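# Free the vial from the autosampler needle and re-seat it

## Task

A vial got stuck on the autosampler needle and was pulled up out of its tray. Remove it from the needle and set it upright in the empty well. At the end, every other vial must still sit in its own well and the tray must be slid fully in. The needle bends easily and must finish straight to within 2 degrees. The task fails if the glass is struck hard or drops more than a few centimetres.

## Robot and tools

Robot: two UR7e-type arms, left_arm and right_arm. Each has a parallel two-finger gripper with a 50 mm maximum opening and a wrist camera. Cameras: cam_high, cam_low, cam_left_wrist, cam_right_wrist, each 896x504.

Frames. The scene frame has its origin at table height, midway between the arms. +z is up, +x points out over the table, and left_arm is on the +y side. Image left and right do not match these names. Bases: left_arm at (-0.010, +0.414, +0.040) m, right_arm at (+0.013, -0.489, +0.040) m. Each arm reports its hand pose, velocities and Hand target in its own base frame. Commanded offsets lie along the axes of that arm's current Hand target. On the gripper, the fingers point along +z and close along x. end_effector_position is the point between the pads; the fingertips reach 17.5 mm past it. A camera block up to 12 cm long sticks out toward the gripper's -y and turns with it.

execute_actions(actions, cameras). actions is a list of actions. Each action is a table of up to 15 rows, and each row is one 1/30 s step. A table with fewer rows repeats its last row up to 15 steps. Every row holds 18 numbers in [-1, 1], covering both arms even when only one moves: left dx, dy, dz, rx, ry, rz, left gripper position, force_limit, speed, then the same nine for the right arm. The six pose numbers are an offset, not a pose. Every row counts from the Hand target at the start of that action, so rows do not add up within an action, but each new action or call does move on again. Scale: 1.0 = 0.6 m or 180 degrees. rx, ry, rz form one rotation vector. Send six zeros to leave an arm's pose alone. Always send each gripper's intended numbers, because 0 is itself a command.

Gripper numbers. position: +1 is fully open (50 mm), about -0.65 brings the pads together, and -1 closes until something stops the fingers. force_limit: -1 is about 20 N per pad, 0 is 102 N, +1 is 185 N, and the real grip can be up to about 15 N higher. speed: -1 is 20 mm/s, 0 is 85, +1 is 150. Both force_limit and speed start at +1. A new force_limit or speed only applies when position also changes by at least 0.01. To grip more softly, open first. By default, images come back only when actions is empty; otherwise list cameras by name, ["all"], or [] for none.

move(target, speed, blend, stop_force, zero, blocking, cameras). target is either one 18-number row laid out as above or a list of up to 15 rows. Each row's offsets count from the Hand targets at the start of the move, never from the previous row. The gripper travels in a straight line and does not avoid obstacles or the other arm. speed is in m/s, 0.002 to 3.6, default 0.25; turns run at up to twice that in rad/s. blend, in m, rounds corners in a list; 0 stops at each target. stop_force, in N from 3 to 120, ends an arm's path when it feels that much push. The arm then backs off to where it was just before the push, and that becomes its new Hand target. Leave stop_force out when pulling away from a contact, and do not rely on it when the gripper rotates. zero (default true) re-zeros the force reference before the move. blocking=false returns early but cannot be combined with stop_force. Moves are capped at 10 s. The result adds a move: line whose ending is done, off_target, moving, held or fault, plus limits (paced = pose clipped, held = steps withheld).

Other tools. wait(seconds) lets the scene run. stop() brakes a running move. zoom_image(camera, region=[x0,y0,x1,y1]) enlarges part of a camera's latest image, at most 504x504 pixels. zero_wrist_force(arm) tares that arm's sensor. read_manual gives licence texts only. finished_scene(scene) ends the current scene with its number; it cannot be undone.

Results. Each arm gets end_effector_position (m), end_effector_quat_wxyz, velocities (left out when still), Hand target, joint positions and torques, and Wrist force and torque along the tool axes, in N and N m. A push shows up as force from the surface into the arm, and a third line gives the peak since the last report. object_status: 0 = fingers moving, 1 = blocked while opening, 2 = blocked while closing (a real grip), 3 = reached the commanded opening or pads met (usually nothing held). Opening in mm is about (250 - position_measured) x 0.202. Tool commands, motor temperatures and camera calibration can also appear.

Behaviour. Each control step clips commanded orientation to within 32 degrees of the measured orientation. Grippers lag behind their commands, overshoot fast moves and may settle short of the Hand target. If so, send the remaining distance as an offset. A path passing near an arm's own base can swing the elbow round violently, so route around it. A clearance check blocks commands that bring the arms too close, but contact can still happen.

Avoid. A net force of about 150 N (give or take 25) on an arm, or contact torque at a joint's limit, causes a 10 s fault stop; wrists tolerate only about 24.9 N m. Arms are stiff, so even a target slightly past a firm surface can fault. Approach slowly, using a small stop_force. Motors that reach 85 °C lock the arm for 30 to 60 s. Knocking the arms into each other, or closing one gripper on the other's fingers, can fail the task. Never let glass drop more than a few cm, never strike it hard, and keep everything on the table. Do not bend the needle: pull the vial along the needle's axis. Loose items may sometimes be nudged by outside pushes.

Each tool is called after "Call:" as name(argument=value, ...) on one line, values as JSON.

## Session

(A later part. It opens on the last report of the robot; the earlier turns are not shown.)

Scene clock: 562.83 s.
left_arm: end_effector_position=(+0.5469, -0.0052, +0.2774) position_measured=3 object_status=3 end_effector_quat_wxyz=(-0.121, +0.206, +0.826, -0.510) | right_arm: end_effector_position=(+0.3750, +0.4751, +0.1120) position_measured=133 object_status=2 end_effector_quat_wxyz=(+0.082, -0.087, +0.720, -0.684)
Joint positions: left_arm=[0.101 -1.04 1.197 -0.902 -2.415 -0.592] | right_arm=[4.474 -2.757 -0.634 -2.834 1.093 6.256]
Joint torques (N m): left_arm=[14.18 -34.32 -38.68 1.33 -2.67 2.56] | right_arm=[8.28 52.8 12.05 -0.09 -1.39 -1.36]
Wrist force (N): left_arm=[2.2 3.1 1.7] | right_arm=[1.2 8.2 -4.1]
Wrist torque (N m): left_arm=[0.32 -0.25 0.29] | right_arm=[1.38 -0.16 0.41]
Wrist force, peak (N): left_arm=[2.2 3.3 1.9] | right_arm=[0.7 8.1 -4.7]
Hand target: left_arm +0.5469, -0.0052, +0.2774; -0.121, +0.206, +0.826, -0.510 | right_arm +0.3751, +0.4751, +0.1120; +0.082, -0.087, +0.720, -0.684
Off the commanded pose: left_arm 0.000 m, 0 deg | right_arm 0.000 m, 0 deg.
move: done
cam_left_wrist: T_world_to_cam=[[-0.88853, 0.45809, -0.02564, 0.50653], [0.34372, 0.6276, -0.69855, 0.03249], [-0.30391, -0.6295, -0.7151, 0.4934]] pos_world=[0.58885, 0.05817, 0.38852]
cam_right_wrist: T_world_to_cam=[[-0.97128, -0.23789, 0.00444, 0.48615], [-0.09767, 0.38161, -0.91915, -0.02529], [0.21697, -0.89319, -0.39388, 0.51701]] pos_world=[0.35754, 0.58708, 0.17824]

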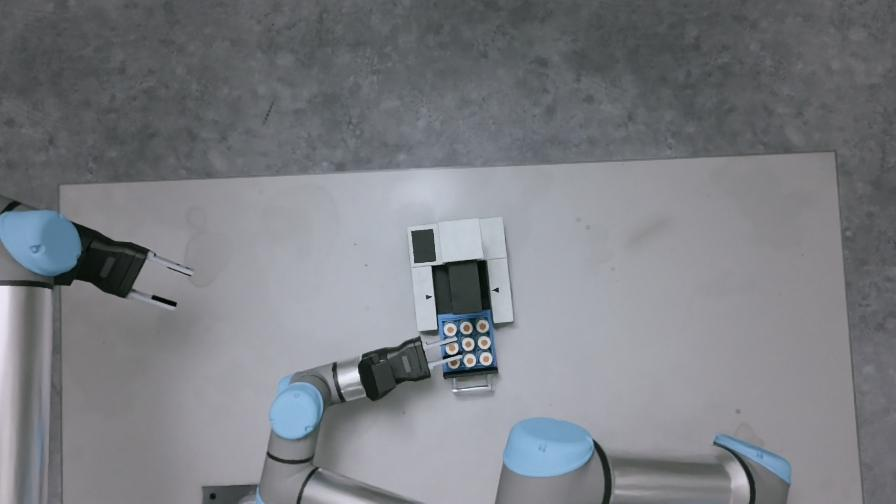

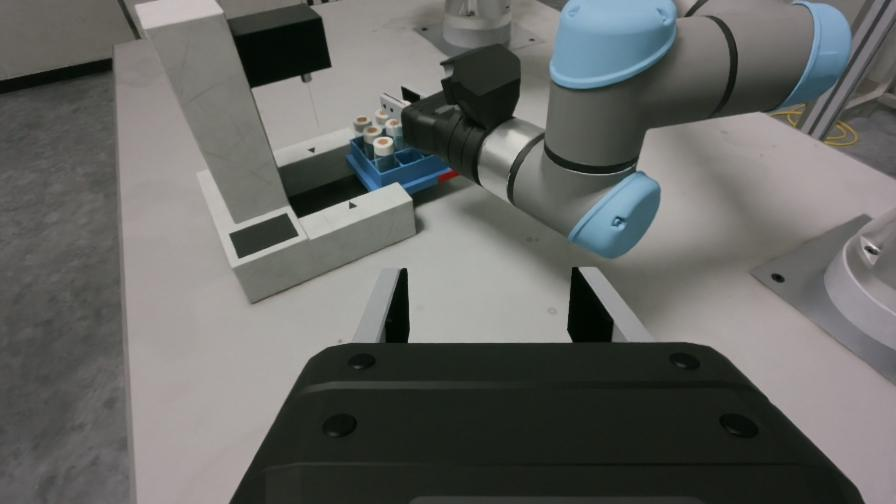

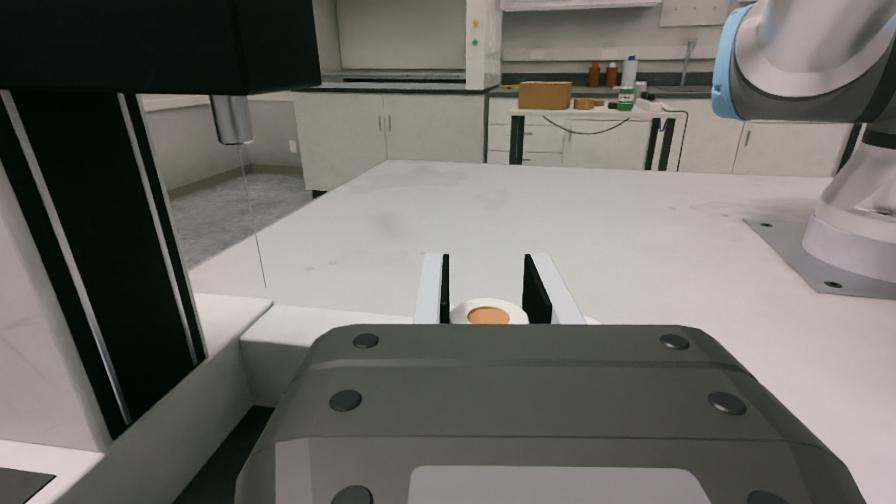

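Call:
move(target=[-0.1898,-0.0528,0.2198,0.0006,0.0491,0.0247,1,1,1,0.00375,0,0.0013,0,0,0,-1,-0.8,-1], speed=0.12, cameras=["cam_high","cam_left_wrist","cam_right_wrist"])

Call:
zoom_image(camera="cam_left_wrist", region=[250, 60, 470, 240])

Call:
zoom_image(camera="cam_high", region=[430, 300, 510, 380])

Scene clock: 606.00 s.
left_arm: end_effector_position=(+0.5866, -0.1749, +0.2475) position_measured=3 object_status=3 end_effector_quat_wxyz=(-0.165, +0.276, +0.805, -0.498) end_effector_velocity=(+0.001, -0.001, +0.000) end_effector_angular_velocity=(+0.000, -0.001, -0.001) | right_arm: end_effector_position=(+0.3731, +0.4738, +0.1119) position_measured=133 object_status=2 end_effector_quat_wxyz=(+0.082, -0.087, +0.720, -0.684)
Joint positions: left_arm=[-0.172 -0.927 1.109 -1.012 -2.486 -0.703] | right_arm=[4.476 -2.75 -0.649 -2.826 1.095 6.256]
Joint velocities: left_arm=[-0.001 0.003 -0.005 0 0 -0.001] | right_arm=[within noise]
Joint torques (N m): left_arm=[-14.2 -40.63 -38.38 -2.22 -2.92 -1.67] | right_arm=[7 76.06 12.02 -0.06 2.78 1.65]
Wrist force (N): left_arm=[2.2 3.0 1.6] | right_arm=[0.9 7.5 -4.3]
Wrist torque (N m): left_arm=[0.30 -0.24 0.51] | right_arm=[1.28 -0.11 0.41]
Wrist force, peak (N): left_arm=[3.4 3.4 0.5] | right_arm=[0.8 8.5 -4.1]
Hand target: left_arm +0.5867, -0.1752, +0.2474; -0.165, +0.276, +0.805, -0.498 | right_arm +0.3731, +0.4738, +0.1119; +0.082, -0.087, +0.720, -0.684
Off the commanded pose: left_arm 0.000 m, 0 deg | right_arm 0.000 m, 0 deg.
move: done
cam_left_wrist: T_world_to_cam=[[-0.79672, 0.6038, -0.02564, 0.59042], [0.44612, 0.55898, -0.69894, 0.0325], [-0.40769, -0.5683, -0.71472, 0.4488]] pos_world=[0.63888, -0.11961, 0.35862]
cam_right_wrist: T_world_to_cam=[[-0.97128, -0.23789, 0.00444, 0.4839], [-0.09767, 0.38161, -0.91915, -0.02508], [0.21697, -0.89319, -0.39388, 0.51624]] pos_world=[0.35554, 0.58578, 0.17814]

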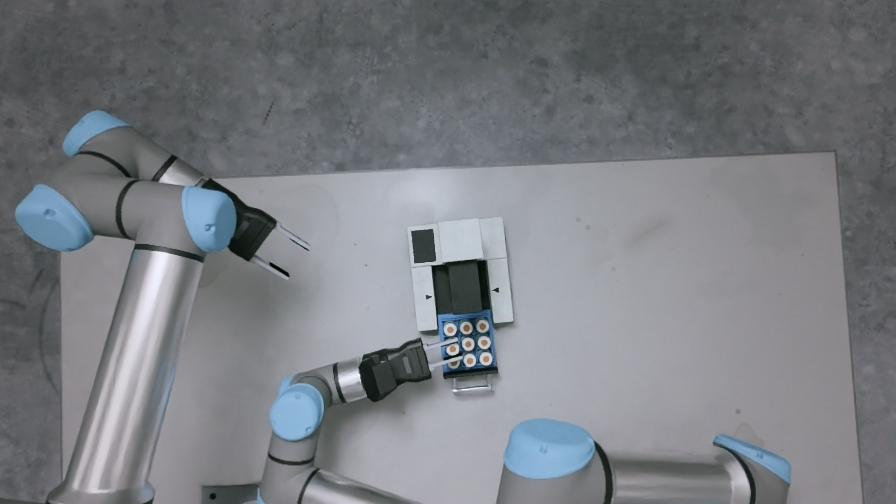

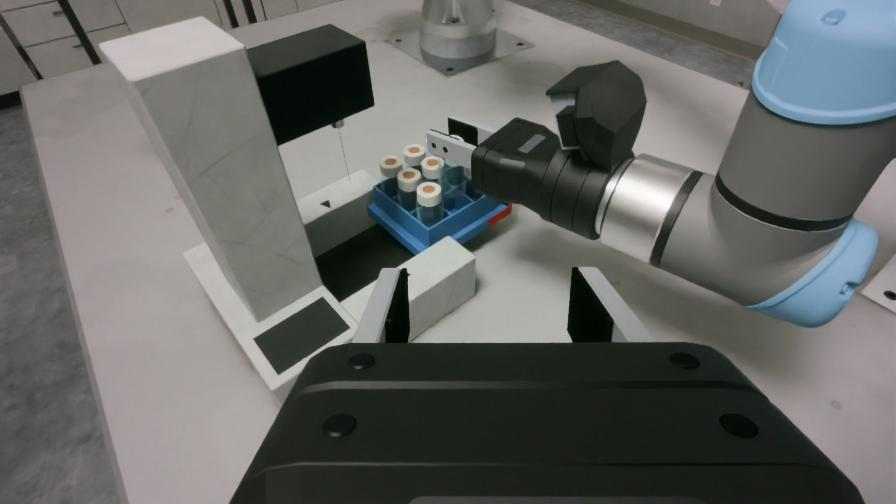

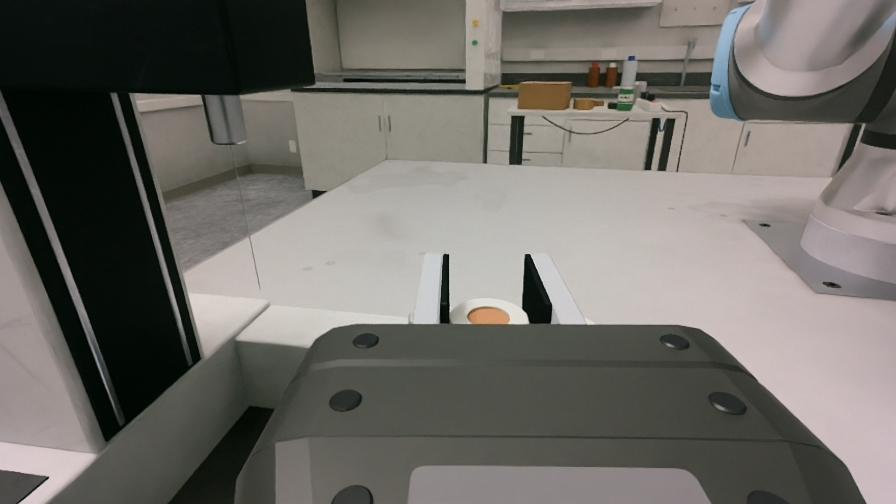

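Scaled by 2.291 from the camera's image (finer frame: 1280x720).

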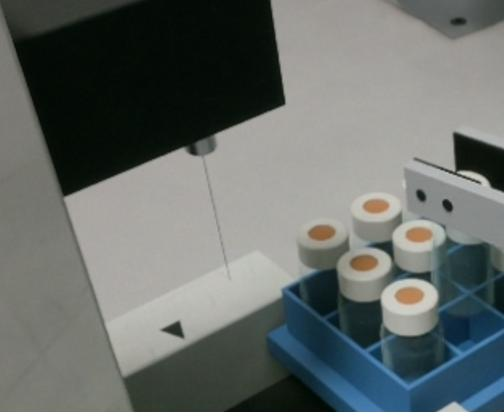

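Scaled by 6.300 from the camera's image (finer frame: 1280x720).

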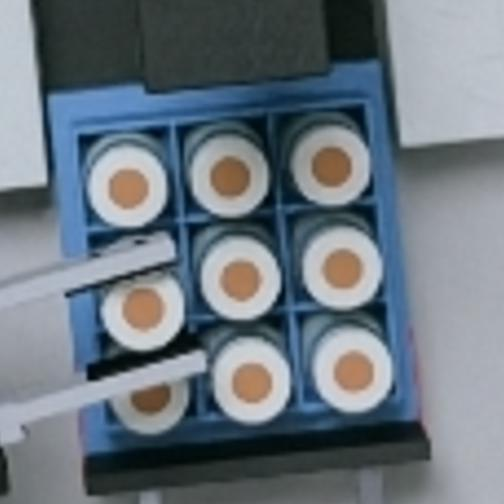

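Call:
zoom_image(camera="cam_left_wrist", region=[370, 110, 520, 250])

Scaled by 3.360 from the camera's image (finer frame: 1280x720).

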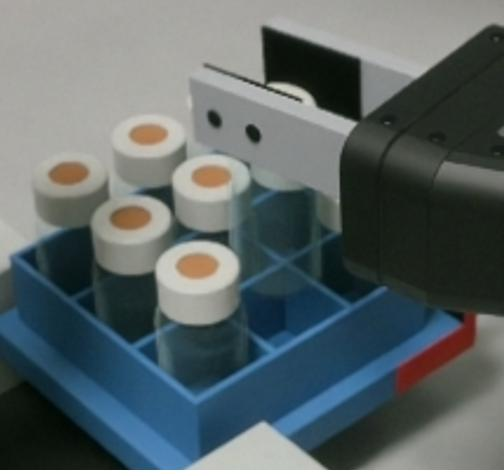

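Call:
zoom_image(camera="cam_left_wrist", region=[425, 150, 485, 220])

Scaled by 7.200 from the camera's image (finer frame: 1280x720).

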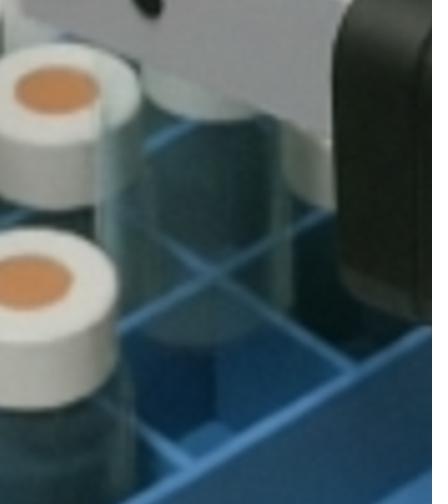

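Call:
move(target=[0,0,0,0,0,0,1,1,1,0,0.03662,0.00192,0,0,0,-1,-0.8,-1], speed=0.02, stop_force=5, cameras=["cam_high","cam_left_wrist","cam_right_wrist"])

Call:
zoom_image(camera="cam_left_wrist", region=[405, 130, 495, 225])

Call:
zoom_image(camera="cam_high", region=[430, 300, 510, 380])

Call:
zoom_image(camera="cam_right_wrist", region=[320, 200, 720, 400])

Scene clock: 650.90 s.
left_arm: end_effector_position=(+0.5867, -0.1752, +0.2474) position_measured=3 object_status=3 end_effector_quat_wxyz=(-0.165, +0.276, +0.805, -0.498) | right_arm: end_effector_position=(+0.3730, +0.4738, +0.0899) position_measured=133 object_status=2 end_effector_quat_wxyz=(+0.082, -0.087, +0.720, -0.684)
Joint positions: left_arm=[-0.172 -0.926 1.108 -1.012 -2.486 -0.703] | right_arm=[4.476 -2.773 -0.661 -2.791 1.095 6.256]
Joint torques (N m): left_arm=[-13.07 -40.77 -38.91 -0.66 -2.64 -1.32] | right_arm=[6.53 53.02 11.64 0.16 0.31 1.36]
Wrist force (N): left_arm=[2.1 2.9 1.6] | right_arm=[1.6 6.5 -4.5]
Wrist torque (N m): left_arm=[0.29 -0.24 0.50] | right_arm=[1.29 -0.10 0.38]
Wrist force, peak (N): left_arm=[2.5 3.0 1.9] | right_arm=[1.1 8.3 -4.3]
Hand target: left_arm +0.5867, -0.1752, +0.2474; -0.165, +0.276, +0.805, -0.498 | right_arm +0.3730, +0.4738, +0.0899; +0.082, -0.087, +0.720, -0.684
Off the commanded pose: left_arm 0.000 m, 0 deg | right_arm 0.000 m, 0 deg.
move: done
cam_left_wrist: T_world_to_cam=[[-0.79657, 0.60401, -0.02558, 0.59053], [0.44622, 0.55888, -0.69896, 0.03243], [-0.40788, -0.56819, -0.7147, 0.44879]] pos_world=[0.63898, -0.11981, 0.35852]
cam_right_wrist: T_world_to_cam=[[-0.97128, -0.23789, 0.00444, 0.48399], [-0.09767, 0.38161, -0.91915, -0.0453], [0.21697, -0.89319, -0.39388, 0.50757]] pos_world=[0.35554, 0.58578, 0.15614]

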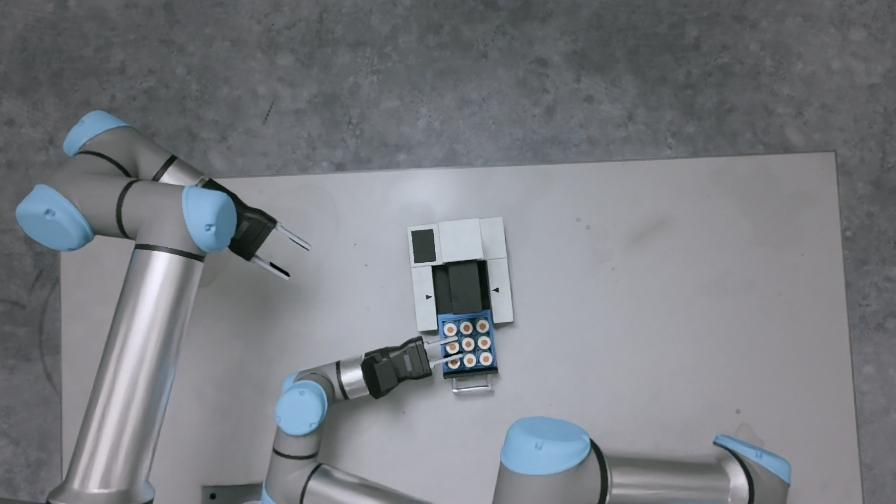

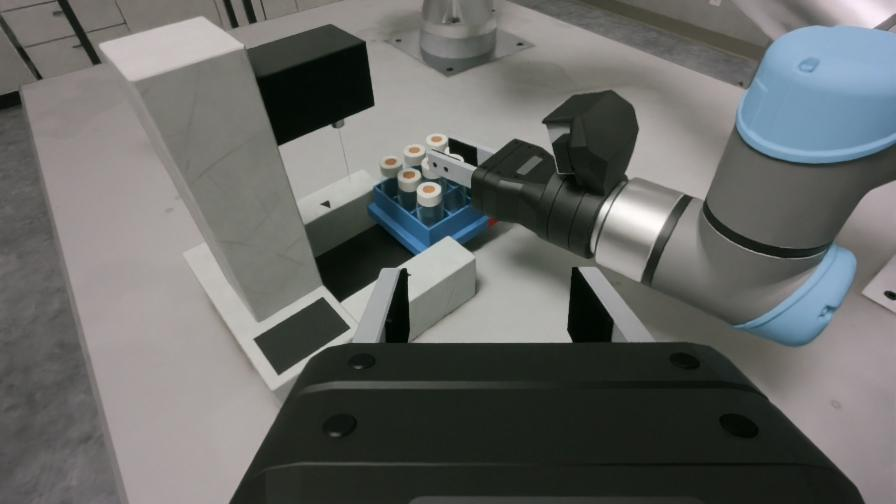

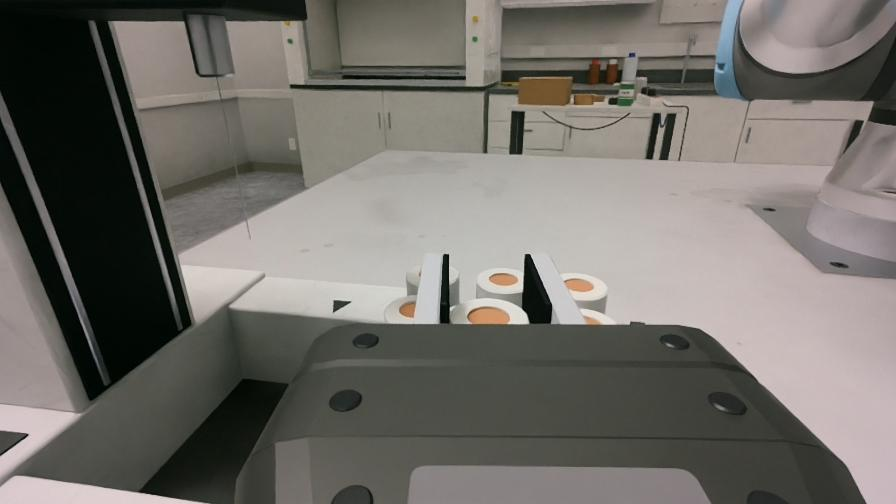

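Scaled by 5.305 from the camera's image (finer frame: 1280x720).

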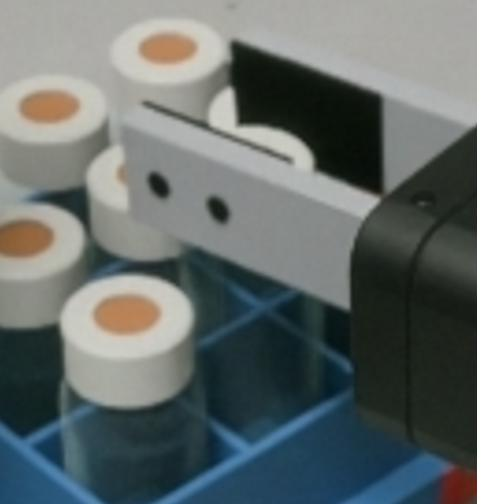

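Scaled by 6.300 from the camera's image (finer frame: 1280x720).

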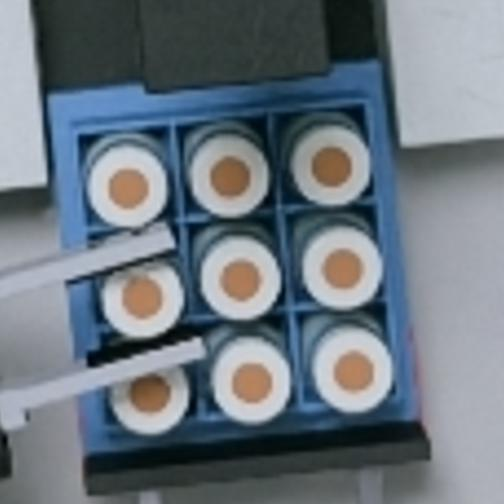

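Scaled by 1.260 from the camera's image (finer frame: 1280x720).

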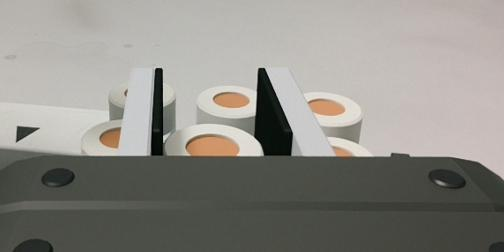

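Call:
move(target=[[0,0,0,0,0,0,1,1,1,0.0017,0,0,0,0,0,-1,-0.8,-1],[0,0,0,0,0,0,1,1,1,0.0017,0.0333,0.00174,0,0,0,-1,-0.8,-1]], speed=0.015, stop_force=5, cameras=["cam_high","cam_left_wrist","cam_right_wrist"])

Call:
zoom_image(camera="cam_left_wrist", region=[395, 125, 505, 235])

Call:
zoom_image(camera="cam_high", region=[430, 300, 510, 380])

Call:
zoom_image(camera="cam_right_wrist", region=[320, 200, 720, 400])

Scene clock: 683.60 s.
left_arm: end_effector_position=(+0.5867, -0.1752, +0.2474) position_measured=3 object_status=3 end_effector_quat_wxyz=(-0.165, +0.276, +0.805, -0.498) | right_arm: end_effector_position=(+0.3720, +0.4736, +0.0778) position_measured=133 object_status=2 end_effector_quat_wxyz=(+0.082, -0.087, +0.720, -0.684)
Joint positions: left_arm=[-0.172 -0.926 1.108 -1.012 -2.486 -0.703] | right_arm=[4.478 -2.784 -0.669 -2.771 1.097 6.256]
Joint torques (N m): left_arm=[-13.14 -40.71 -38.58 0.42 -2.03 -0.29] | right_arm=[3.7 74.32 24.11 -3.44 2.76 2.05]
Wrist force (N): left_arm=[2.2 2.9 1.8] | right_arm=[1.1 4.4 -5.5]
Wrist torque (N m): left_arm=[0.28 -0.25 0.50] | right_arm=[1.22 -0.21 0.35]
Wrist force, peak (N): left_arm=[2.4 3.2 1.9] | right_arm=[-1.8 -12.8 -8.3]
Hand target: left_arm +0.5867, -0.1752, +0.2474; -0.165, +0.276, +0.805, -0.498 | right_arm +0.3721, +0.4736, +0.0778; +0.082, -0.087, +0.720, -0.684 (not the last commanded pose)
Off the commanded pose: left_arm 0.000 m, 0 deg | right_arm 0.008 m, 0 deg.
move: contact (right_arm); path passed 1 of 2 targets
cam_left_wrist: T_world_to_cam=[[-0.79657, 0.60401, -0.02558, 0.59053], [0.44622, 0.55888, -0.69896, 0.03243], [-0.40788, -0.56819, -0.7147, 0.44879]] pos_world=[0.63898, -0.11981, 0.35852]
cam_right_wrist: T_world_to_cam=[[-0.97128, -0.2379, 0.00446, 0.48303], [-0.09769, 0.3816, -0.91915, -0.05643], [0.21697, -0.89319, -0.39388, 0.50284]] pos_world=[0.35454, 0.58558, 0.14404]

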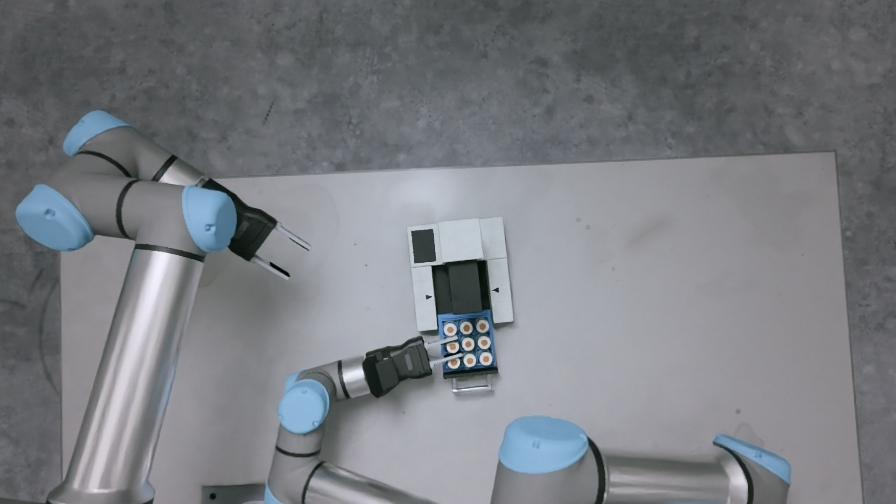

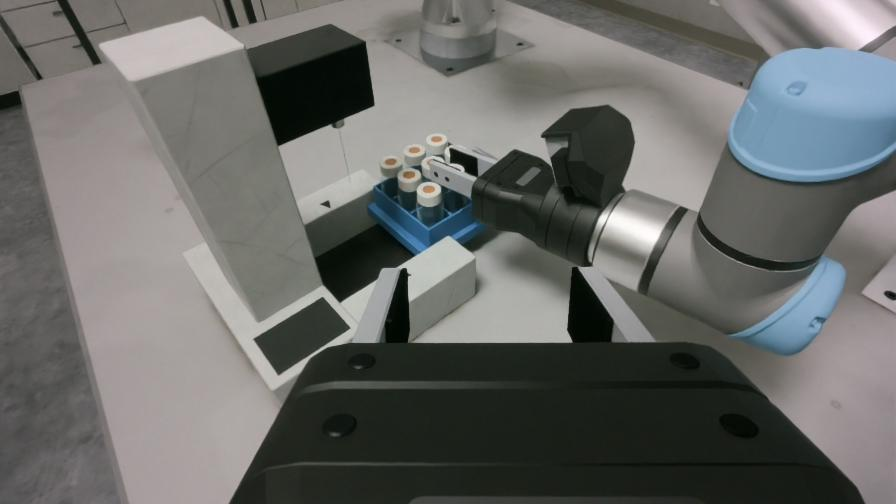

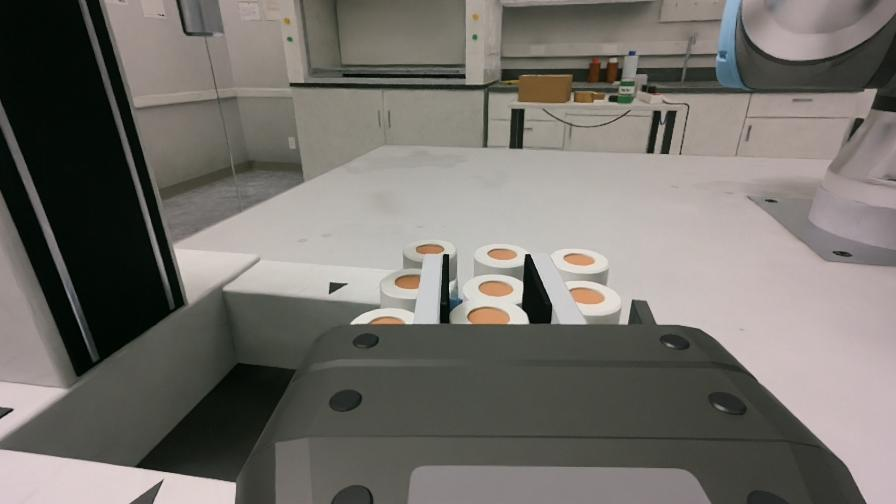

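Scaled by 4.582 from the camera's image (finer frame: 1280x720).

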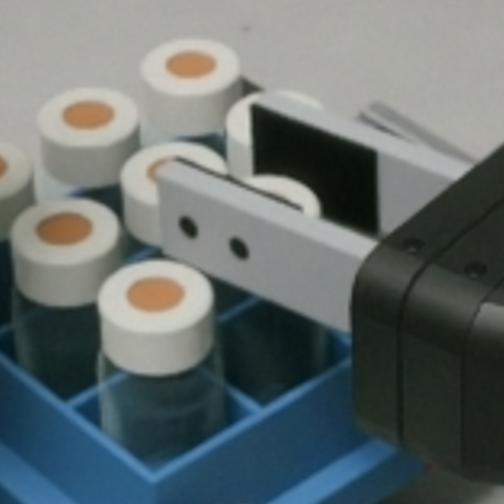

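Scaled by 6.300 from the camera's image (finer frame: 1280x720).

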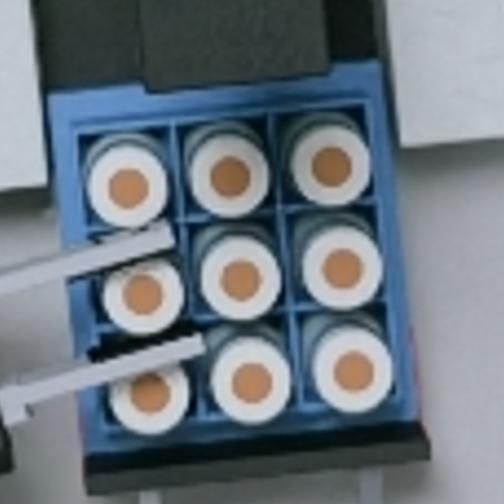

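Scaled by 1.260 from the camera's image (finer frame: 1280x720).

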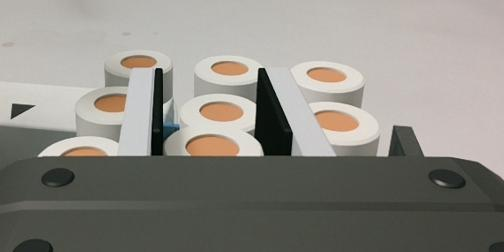

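Call:
move(target=[0,0,0,0,0,0,1,1,1,0,-0.00167,0,0,0,0,-1,-0.8,-1], speed=0.02)

Call:
move(target=[0,0,0,0,0,0,1,1,1,0,0,0,0,0,0,0.3,-0.8,-0.8], cameras=["cam_high","cam_left_wrist","cam_right_wrist"])

Call:
zoom_image(camera="cam_left_wrist", region=[395, 125, 505, 235])

Call:
zoom_image(camera="cam_right_wrist", region=[320, 200, 720, 400])

Scene clock: 712.17 s.
left_arm: end_effector_position=(+0.5867, -0.1752, +0.2474) position_measured=3 object_status=3 end_effector_quat_wxyz=(-0.165, +0.276, +0.805, -0.498) | right_arm: end_effector_position=(+0.3720, +0.4735, +0.0788) position_measured=133 object_status=2 end_effector_quat_wxyz=(+0.082, -0.087, +0.720, -0.684)
Joint positions: left_arm=[-0.172 -0.926 1.108 -1.012 -2.486 -0.703] | right_arm=[4.478 -2.783 -0.669 -2.772 1.097 6.256]
Joint torques (N m): left_arm=[-12.86 -40.9 -38.54 0.43 -1.65 0.5] | right_arm=[-4.83 77.63 19.39 -4.66 1.65 1.79]
Wrist force (N): left_arm=[2.2 2.7 1.6] | right_arm=[1.5 7.7 -4.5]
Wrist torque (N m): left_arm=[0.27 -0.25 0.50] | right_arm=[1.28 -0.23 0.44]
Wrist force, peak (N): left_arm=[2.5 3.1 1.9] | right_arm=[1.2 8.6 -4.5]
Hand target: left_arm +0.5867, -0.1752, +0.2474; -0.165, +0.276, +0.805, -0.498 | right_arm +0.3721, +0.4735, +0.0788; +0.082, -0.087, +0.720, -0.684
Off the commanded pose: left_arm 0.000 m, 0 deg | right_arm 0.000 m, 0 deg.
move: done

Scene clock: 712.67 s.
left_arm: end_effector_position=(+0.5867, -0.1752, +0.2474) position_measured=3 object_status=3 end_effector_quat_wxyz=(-0.165, +0.276, +0.805, -0.498) | right_arm: end_effector_position=(+0.3721, +0.4735, +0.0788) position_measured=107 object_status=3 end_effector_quat_wxyz=(+0.082, -0.087, +0.720, -0.684)
Joint positions: left_arm=[-0.172 -0.926 1.108 -1.012 -2.486 -0.703] | right_arm=[4.477 -2.783 -0.669 -2.772 1.097 6.256]
Joint torques (N m): left_arm=[-13.2 -41.18 -38.25 0.45 -1.61 0.55] | right_arm=[-5.24 77.37 15.42 -4.33 0.18 1.71]
Wrist force (N): left_arm=[2.4 3.1 1.7] | right_arm=[1.5 7.2 -4.1]
Wrist torque (N m): left_arm=[0.32 -0.29 0.50] | right_arm=[1.29 -0.22 0.43]
Wrist force, peak (N): left_arm=[2.3 3.1 1.8] | right_arm=[1.5 8.4 -4.4]
Hand target: left_arm +0.5867, -0.1752, +0.2474; -0.165, +0.276, +0.805, -0.498 | right_arm +0.3721, +0.4735, +0.0788; +0.082, -0.087, +0.720, -0.684
Off the commanded pose: left_arm 0.000 m, 0 deg | right_arm 0.000 m, 0 deg.
move: done
cam_left_wrist: T_world_to_cam=[[-0.79657, 0.60401, -0.02558, 0.59053], [0.44622, 0.55888, -0.69896, 0.03243], [-0.40788, -0.56819, -0.7147, 0.44879]] pos_world=[0.63898, -0.11981, 0.35852]
cam_right_wrist: T_world_to_cam=[[-0.97128, -0.23789, 0.00444, 0.483], [-0.09767, 0.38161, -0.91915, -0.05549], [0.21697, -0.89319, -0.39388, 0.50315]] pos_world=[0.35454, 0.58548, 0.14504]

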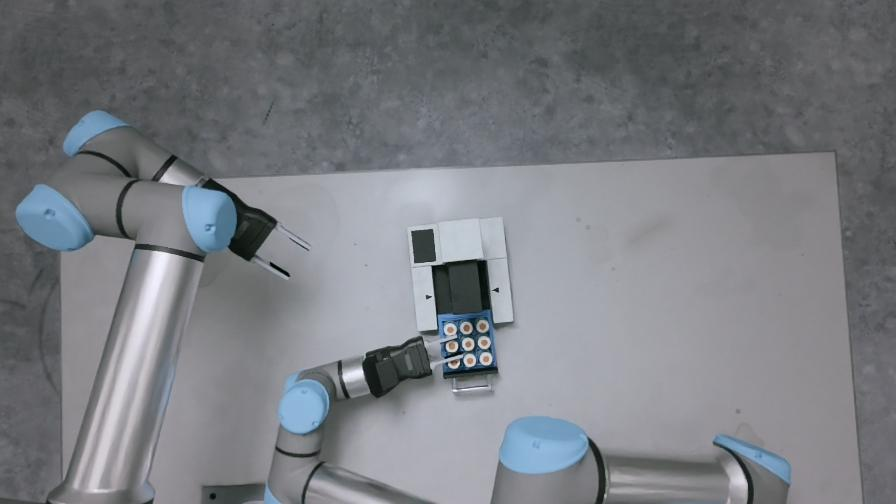

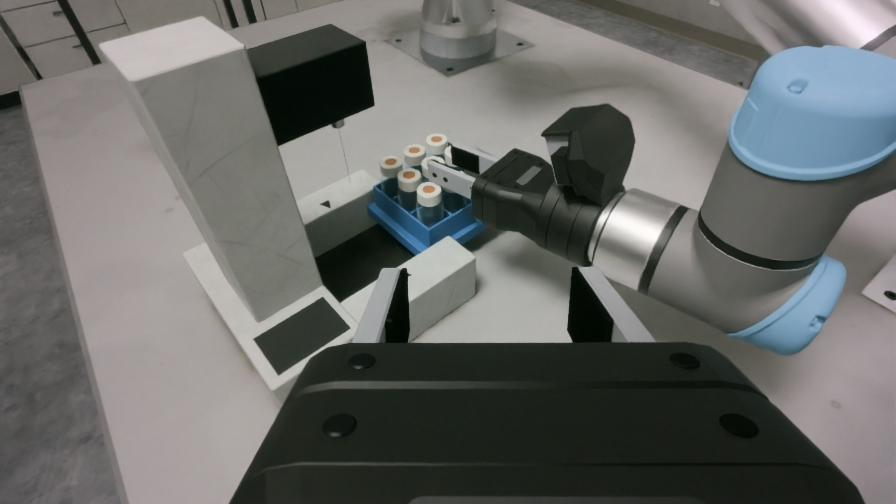

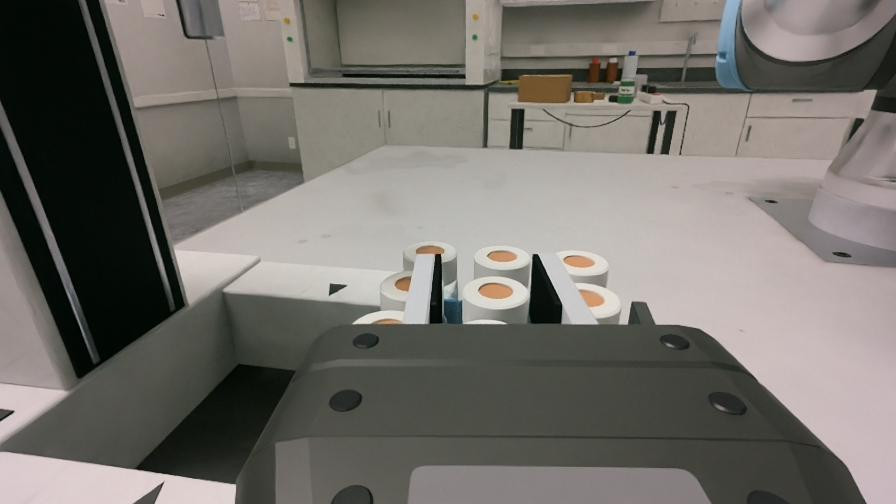

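Scaled by 4.582 from the camera's image (finer frame: 1280x720).

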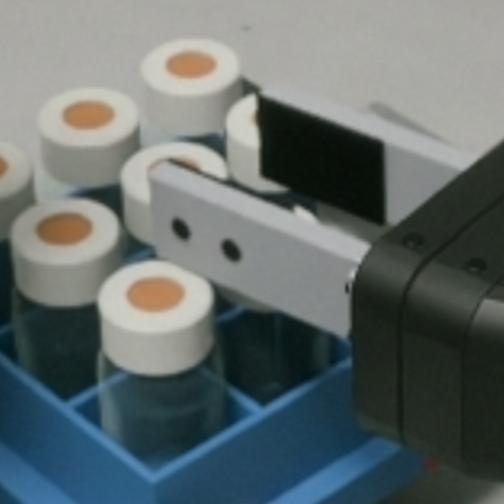

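Scaled by 1.260 from the camera's image (finer frame: 1280x720).

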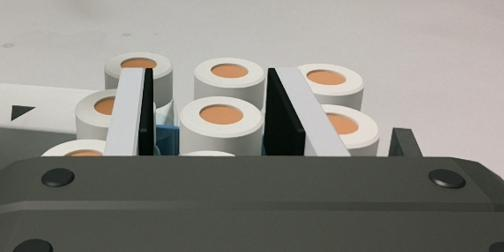

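Call:
move(target=[[0,0,0,0,0,0,1,1,1,0,-0.1664,-0.0087,0,0,0,0.3,-0.8,-0.8],[0,0,0,0,0,0,1,1,1,0.1733,-0.1203,0.0300,-0.4820,0.0420,0.0442,0,-0.7,0],[0,0,0,0,0,0,1,1,1,0.1733,0.1160,0.0425,-0.4820,0.0420,0.0442,0,-0.7,0]], speed=[0.1,0.3,0.12], blend=[0.01,0,0], cameras=["cam_high","cam_left_wrist","cam_right_wrist"])

Call:
zoom_image(camera="cam_left_wrist", region=[315, 105, 525, 275])

Call:
zoom_image(camera="cam_high", region=[430, 300, 510, 380])

Scene clock: 735.53 s.
left_arm: end_effector_position=(+0.5867, -0.1752, +0.2474) position_measured=3 object_status=3 end_effector_quat_wxyz=(-0.165, +0.276, +0.805, -0.498) | right_arm: end_effector_position=(+0.2762, +0.4275, +0.0081) position_measured=152 object_status=3 end_effector_quat_wxyz=(+0.000, -0.033, +0.999, +0.000)
Joint positions: left_arm=[-0.172 -0.926 1.108 -1.012 -2.486 -0.703] | right_arm=[4.404 -1.898 -2.106 -0.709 1.571 5.908]
Joint torques (N m): left_arm=[-12.55 -40.36 -38.08 0.48 -0.56 1.71] | right_arm=[-6.97 21.48 9.99 5.06 -0.18 -2.07]
Wrist force (N): left_arm=[2.1 2.9 1.7] | right_arm=[2.6 3.0 -1.1]
Wrist torque (N m): left_arm=[0.30 -0.22 0.50] | right_arm=[0.38 -0.49 0.30]
Wrist force, peak (N): left_arm=[2.6 3.1 2.0] | right_arm=[1.3 8.6 -4.4]
Hand target: left_arm +0.5867, -0.1752, +0.2474; -0.165, +0.276, +0.805, -0.498 | right_arm +0.2762, +0.4275, +0.0080; +0.000, -0.033, +0.999, +0.000
Off the commanded pose: left_arm 0.000 m, 0 deg | right_arm 0.000 m, 0 deg.
move: done
cam_left_wrist: T_world_to_cam=[[-0.79657, 0.60401, -0.02558, 0.59053], [0.44622, 0.55888, -0.69896, 0.03243], [-0.40788, -0.56819, -0.7147, 0.44879]] pos_world=[0.63898, -0.11981, 0.35852]
cam_right_wrist: T_world_to_cam=[[-0.99751, -0.07052, 0.00053, 0.31497], [-0.066, 0.93623, 0.34514, -0.36845], [-0.02483, 0.34425, -0.93855, -0.00277]] pos_world=[0.2898, 0.36812, 0.1244]

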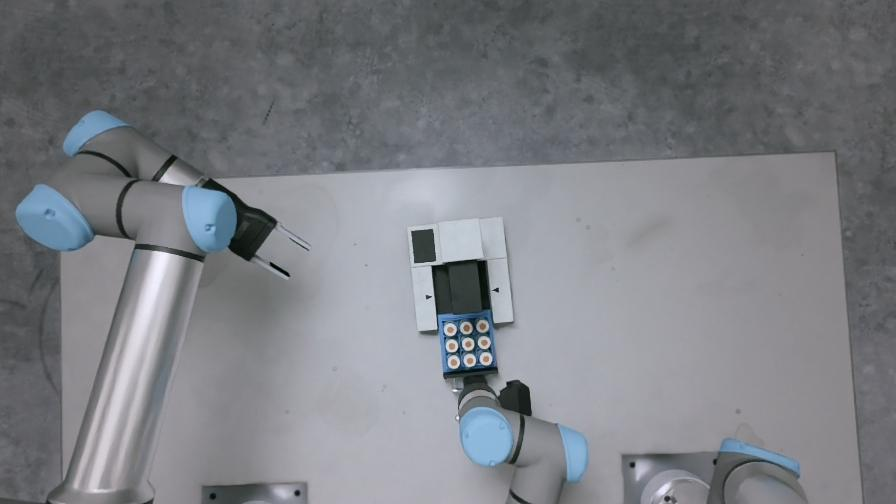

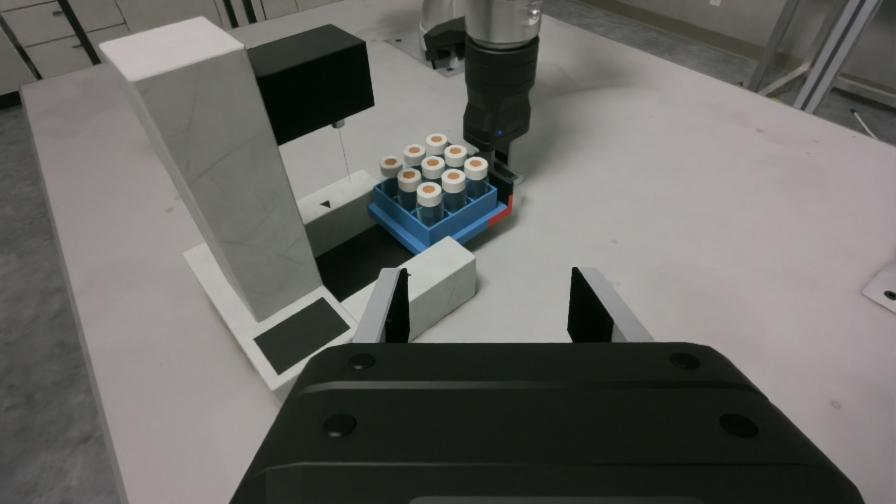

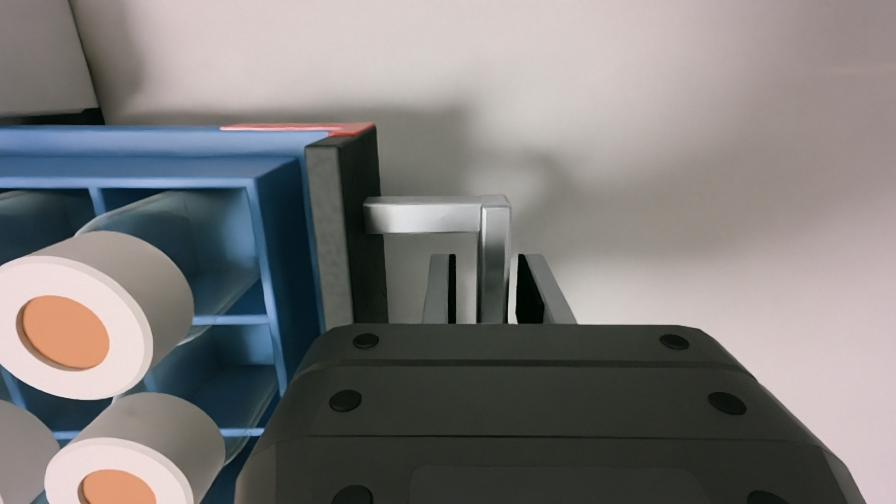

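Scaled by 2.400 from the camera's image (finer frame: 1280x720).

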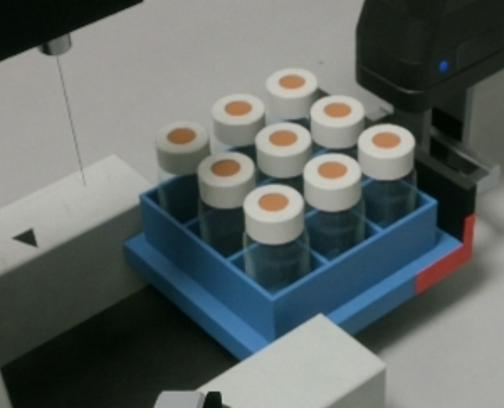

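Scaled by 6.300 from the camera's image (finer frame: 1280x720).

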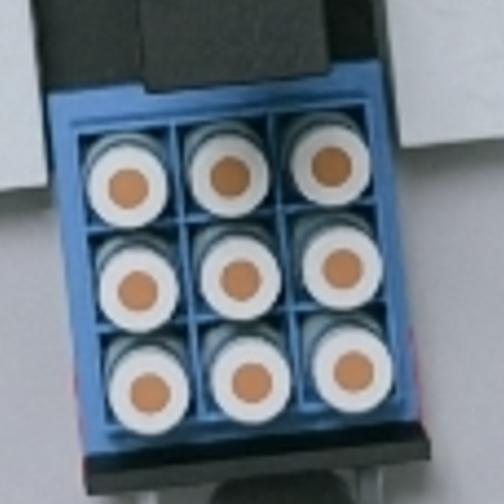

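Call:
move(target=[0,0,0,0,0,0,1,1,1,0,0,0,0,0,0,-1,-0.7,-0.9])

Call:
move(target=[[0,0,0,0,0,0,1,1,1,-0.15,0,0,0,0,0,-1,-0.7,-0.9],[0,0,0,0,0,0,1,1,1,-0.1625,0,0,0,0,0,-1,-0.7,-0.9]], speed=[0.06,0.01], blend=[0.001,0], stop_force=20, cameras=["cam_high","cam_left_wrist","cam_right_wrist"])

Call:
zoom_image(camera="cam_left_wrist", region=[250, 85, 500, 305])

Call:
zoom_image(camera="cam_high", region=[400, 210, 520, 355])

Scene clock: 741.70 s.
left_arm: end_effector_position=(+0.5867, -0.1752, +0.2474) position_measured=3 object_status=3 end_effector_quat_wxyz=(-0.165, +0.276, +0.805, -0.498) | right_arm: end_effector_position=(+0.2763, +0.4275, +0.0080) position_measured=211 object_status=0 end_effector_quat_wxyz=(+0.000, -0.033, +0.999, +0.000)
Joint positions: left_arm=[-0.172 -0.926 1.108 -1.012 -2.486 -0.703] | right_arm=[4.404 -1.898 -2.106 -0.709 1.571 5.908]
Joint torques (N m): left_arm=[-12.85 -41.05 -38.34 0.44 -0.2 1.72] | right_arm=[-4.88 21.85 9.74 3.51 -0.29 -1.51]
Wrist force (N): left_arm=[2.1 3.0 1.7] | right_arm=[0.2 5.9 0.5]
Wrist torque (N m): left_arm=[0.31 -0.23 0.50] | right_arm=[0.51 -0.43 0.09]
Wrist force, peak (N): left_arm=[2.1 3.3 2.1] | right_arm=[0.2 5.9 0.5]
Hand target: left_arm +0.5867, -0.1752, +0.2474; -0.165, +0.276, +0.805, -0.498 | right_arm +0.2762, +0.4275, +0.0080; +0.000, -0.033, +0.999, +0.000
Off the commanded pose: left_arm 0.000 m, 0 deg | right_arm 0.000 m, 0 deg.
move: done

Scene clock: 744.93 s.
left_arm: end_effector_position=(+0.5867, -0.1752, +0.2474) position_measured=3 object_status=3 end_effector_quat_wxyz=(-0.165, +0.276, +0.805, -0.498) | right_arm: end_effector_position=(+0.3735, +0.4340, +0.0080) position_measured=211 object_status=2 end_effector_quat_wxyz=(+0.000, -0.033, +0.999, +0.000)
Joint positions: left_arm=[-0.172 -0.926 1.108 -1.012 -2.486 -0.703] | right_arm=[4.237 -2.014 -1.921 -0.779 1.571 5.741]
Joint torques (N m): left_arm=[-13.3 -41.36 -38.44 0.45 -0.11 1.62] | right_arm=[-10.17 19.02 19.93 -0.67 1.4 -1.84]
Wrist force (N): left_arm=[2.2 2.9 1.9] | right_arm=[7.3 6.9 -14.3]
Wrist torque (N m): left_arm=[0.30 -0.26 0.50] | right_arm=[0.57 -0.57 0.08]
Wrist force, peak (N): left_arm=[2.3 3.2 1.9] | right_arm=[7.0 7.0 -15.5]
Hand target: left_arm +0.5867, -0.1752, +0.2474; -0.165, +0.276, +0.805, -0.498 | right_arm +0.3735, +0.4340, +0.0080; +0.000, -0.033, +0.999, +0.000
Off the commanded pose: left_arm 0.000 m, 0 deg | right_arm 0.000 m, 0 deg.
move: done
cam_left_wrist: T_world_to_cam=[[-0.79657, 0.60401, -0.02558, 0.59053], [0.44622, 0.55888, -0.69896, 0.03243], [-0.40788, -0.56819, -0.7147, 0.44879]] pos_world=[0.63898, -0.11981, 0.35852]
cam_right_wrist: T_world_to_cam=[[-0.99751, -0.07048, 0.00044, 0.41248], [-0.066, 0.93623, 0.34513, -0.36795], [-0.02473, 0.34425, -0.93855, -0.00278]] pos_world=[0.3871, 0.37452, 0.1242]

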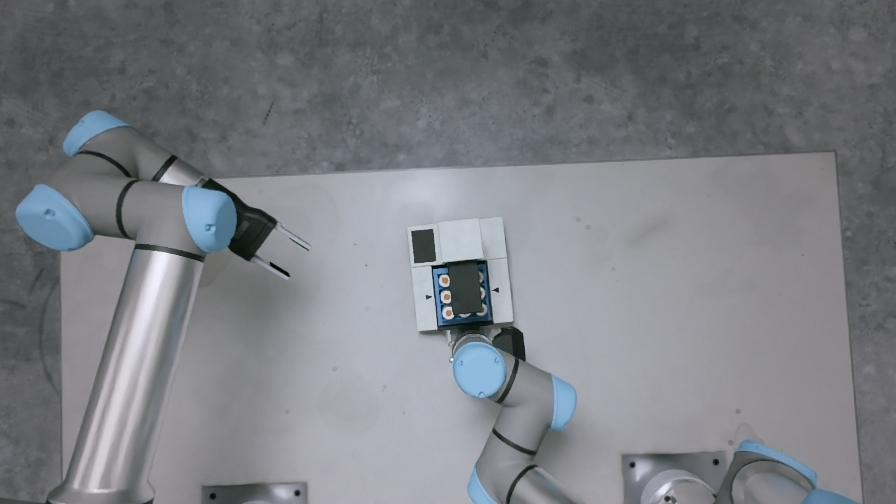

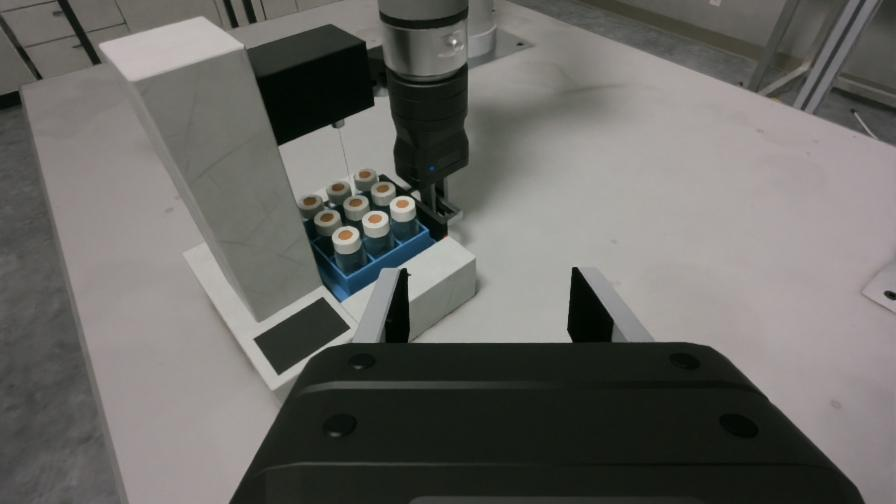

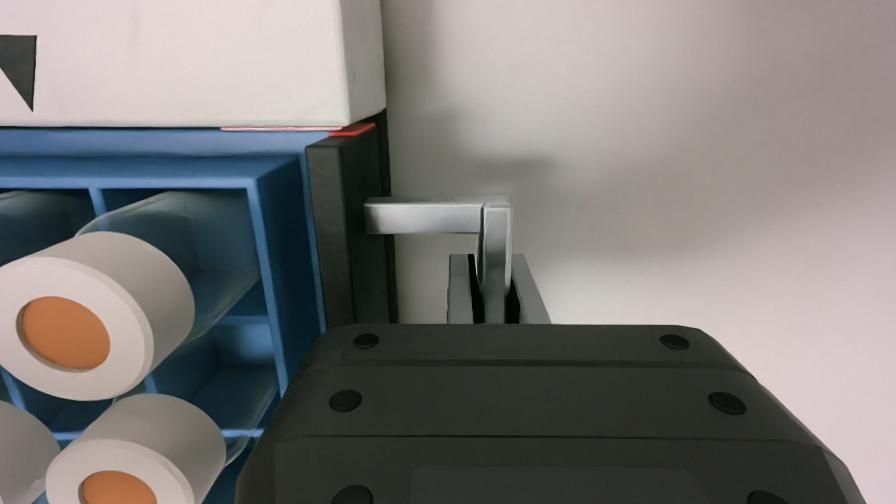

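Scaled by 2.016 from the camera's image (finer frame: 1280x720).

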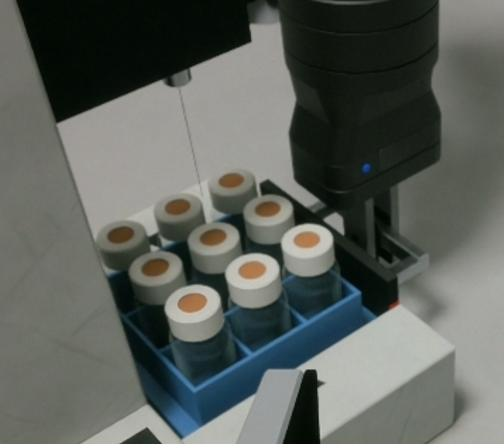

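Scaled by 3.476 from the camera's image (finer frame: 1280x720).

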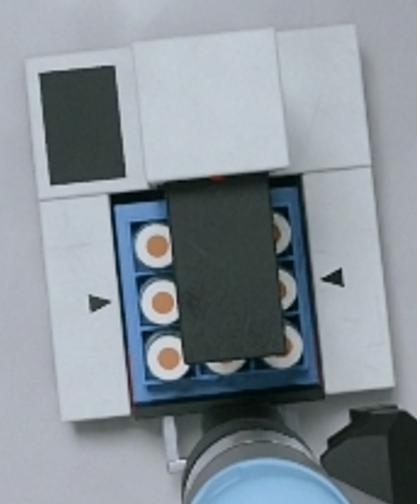

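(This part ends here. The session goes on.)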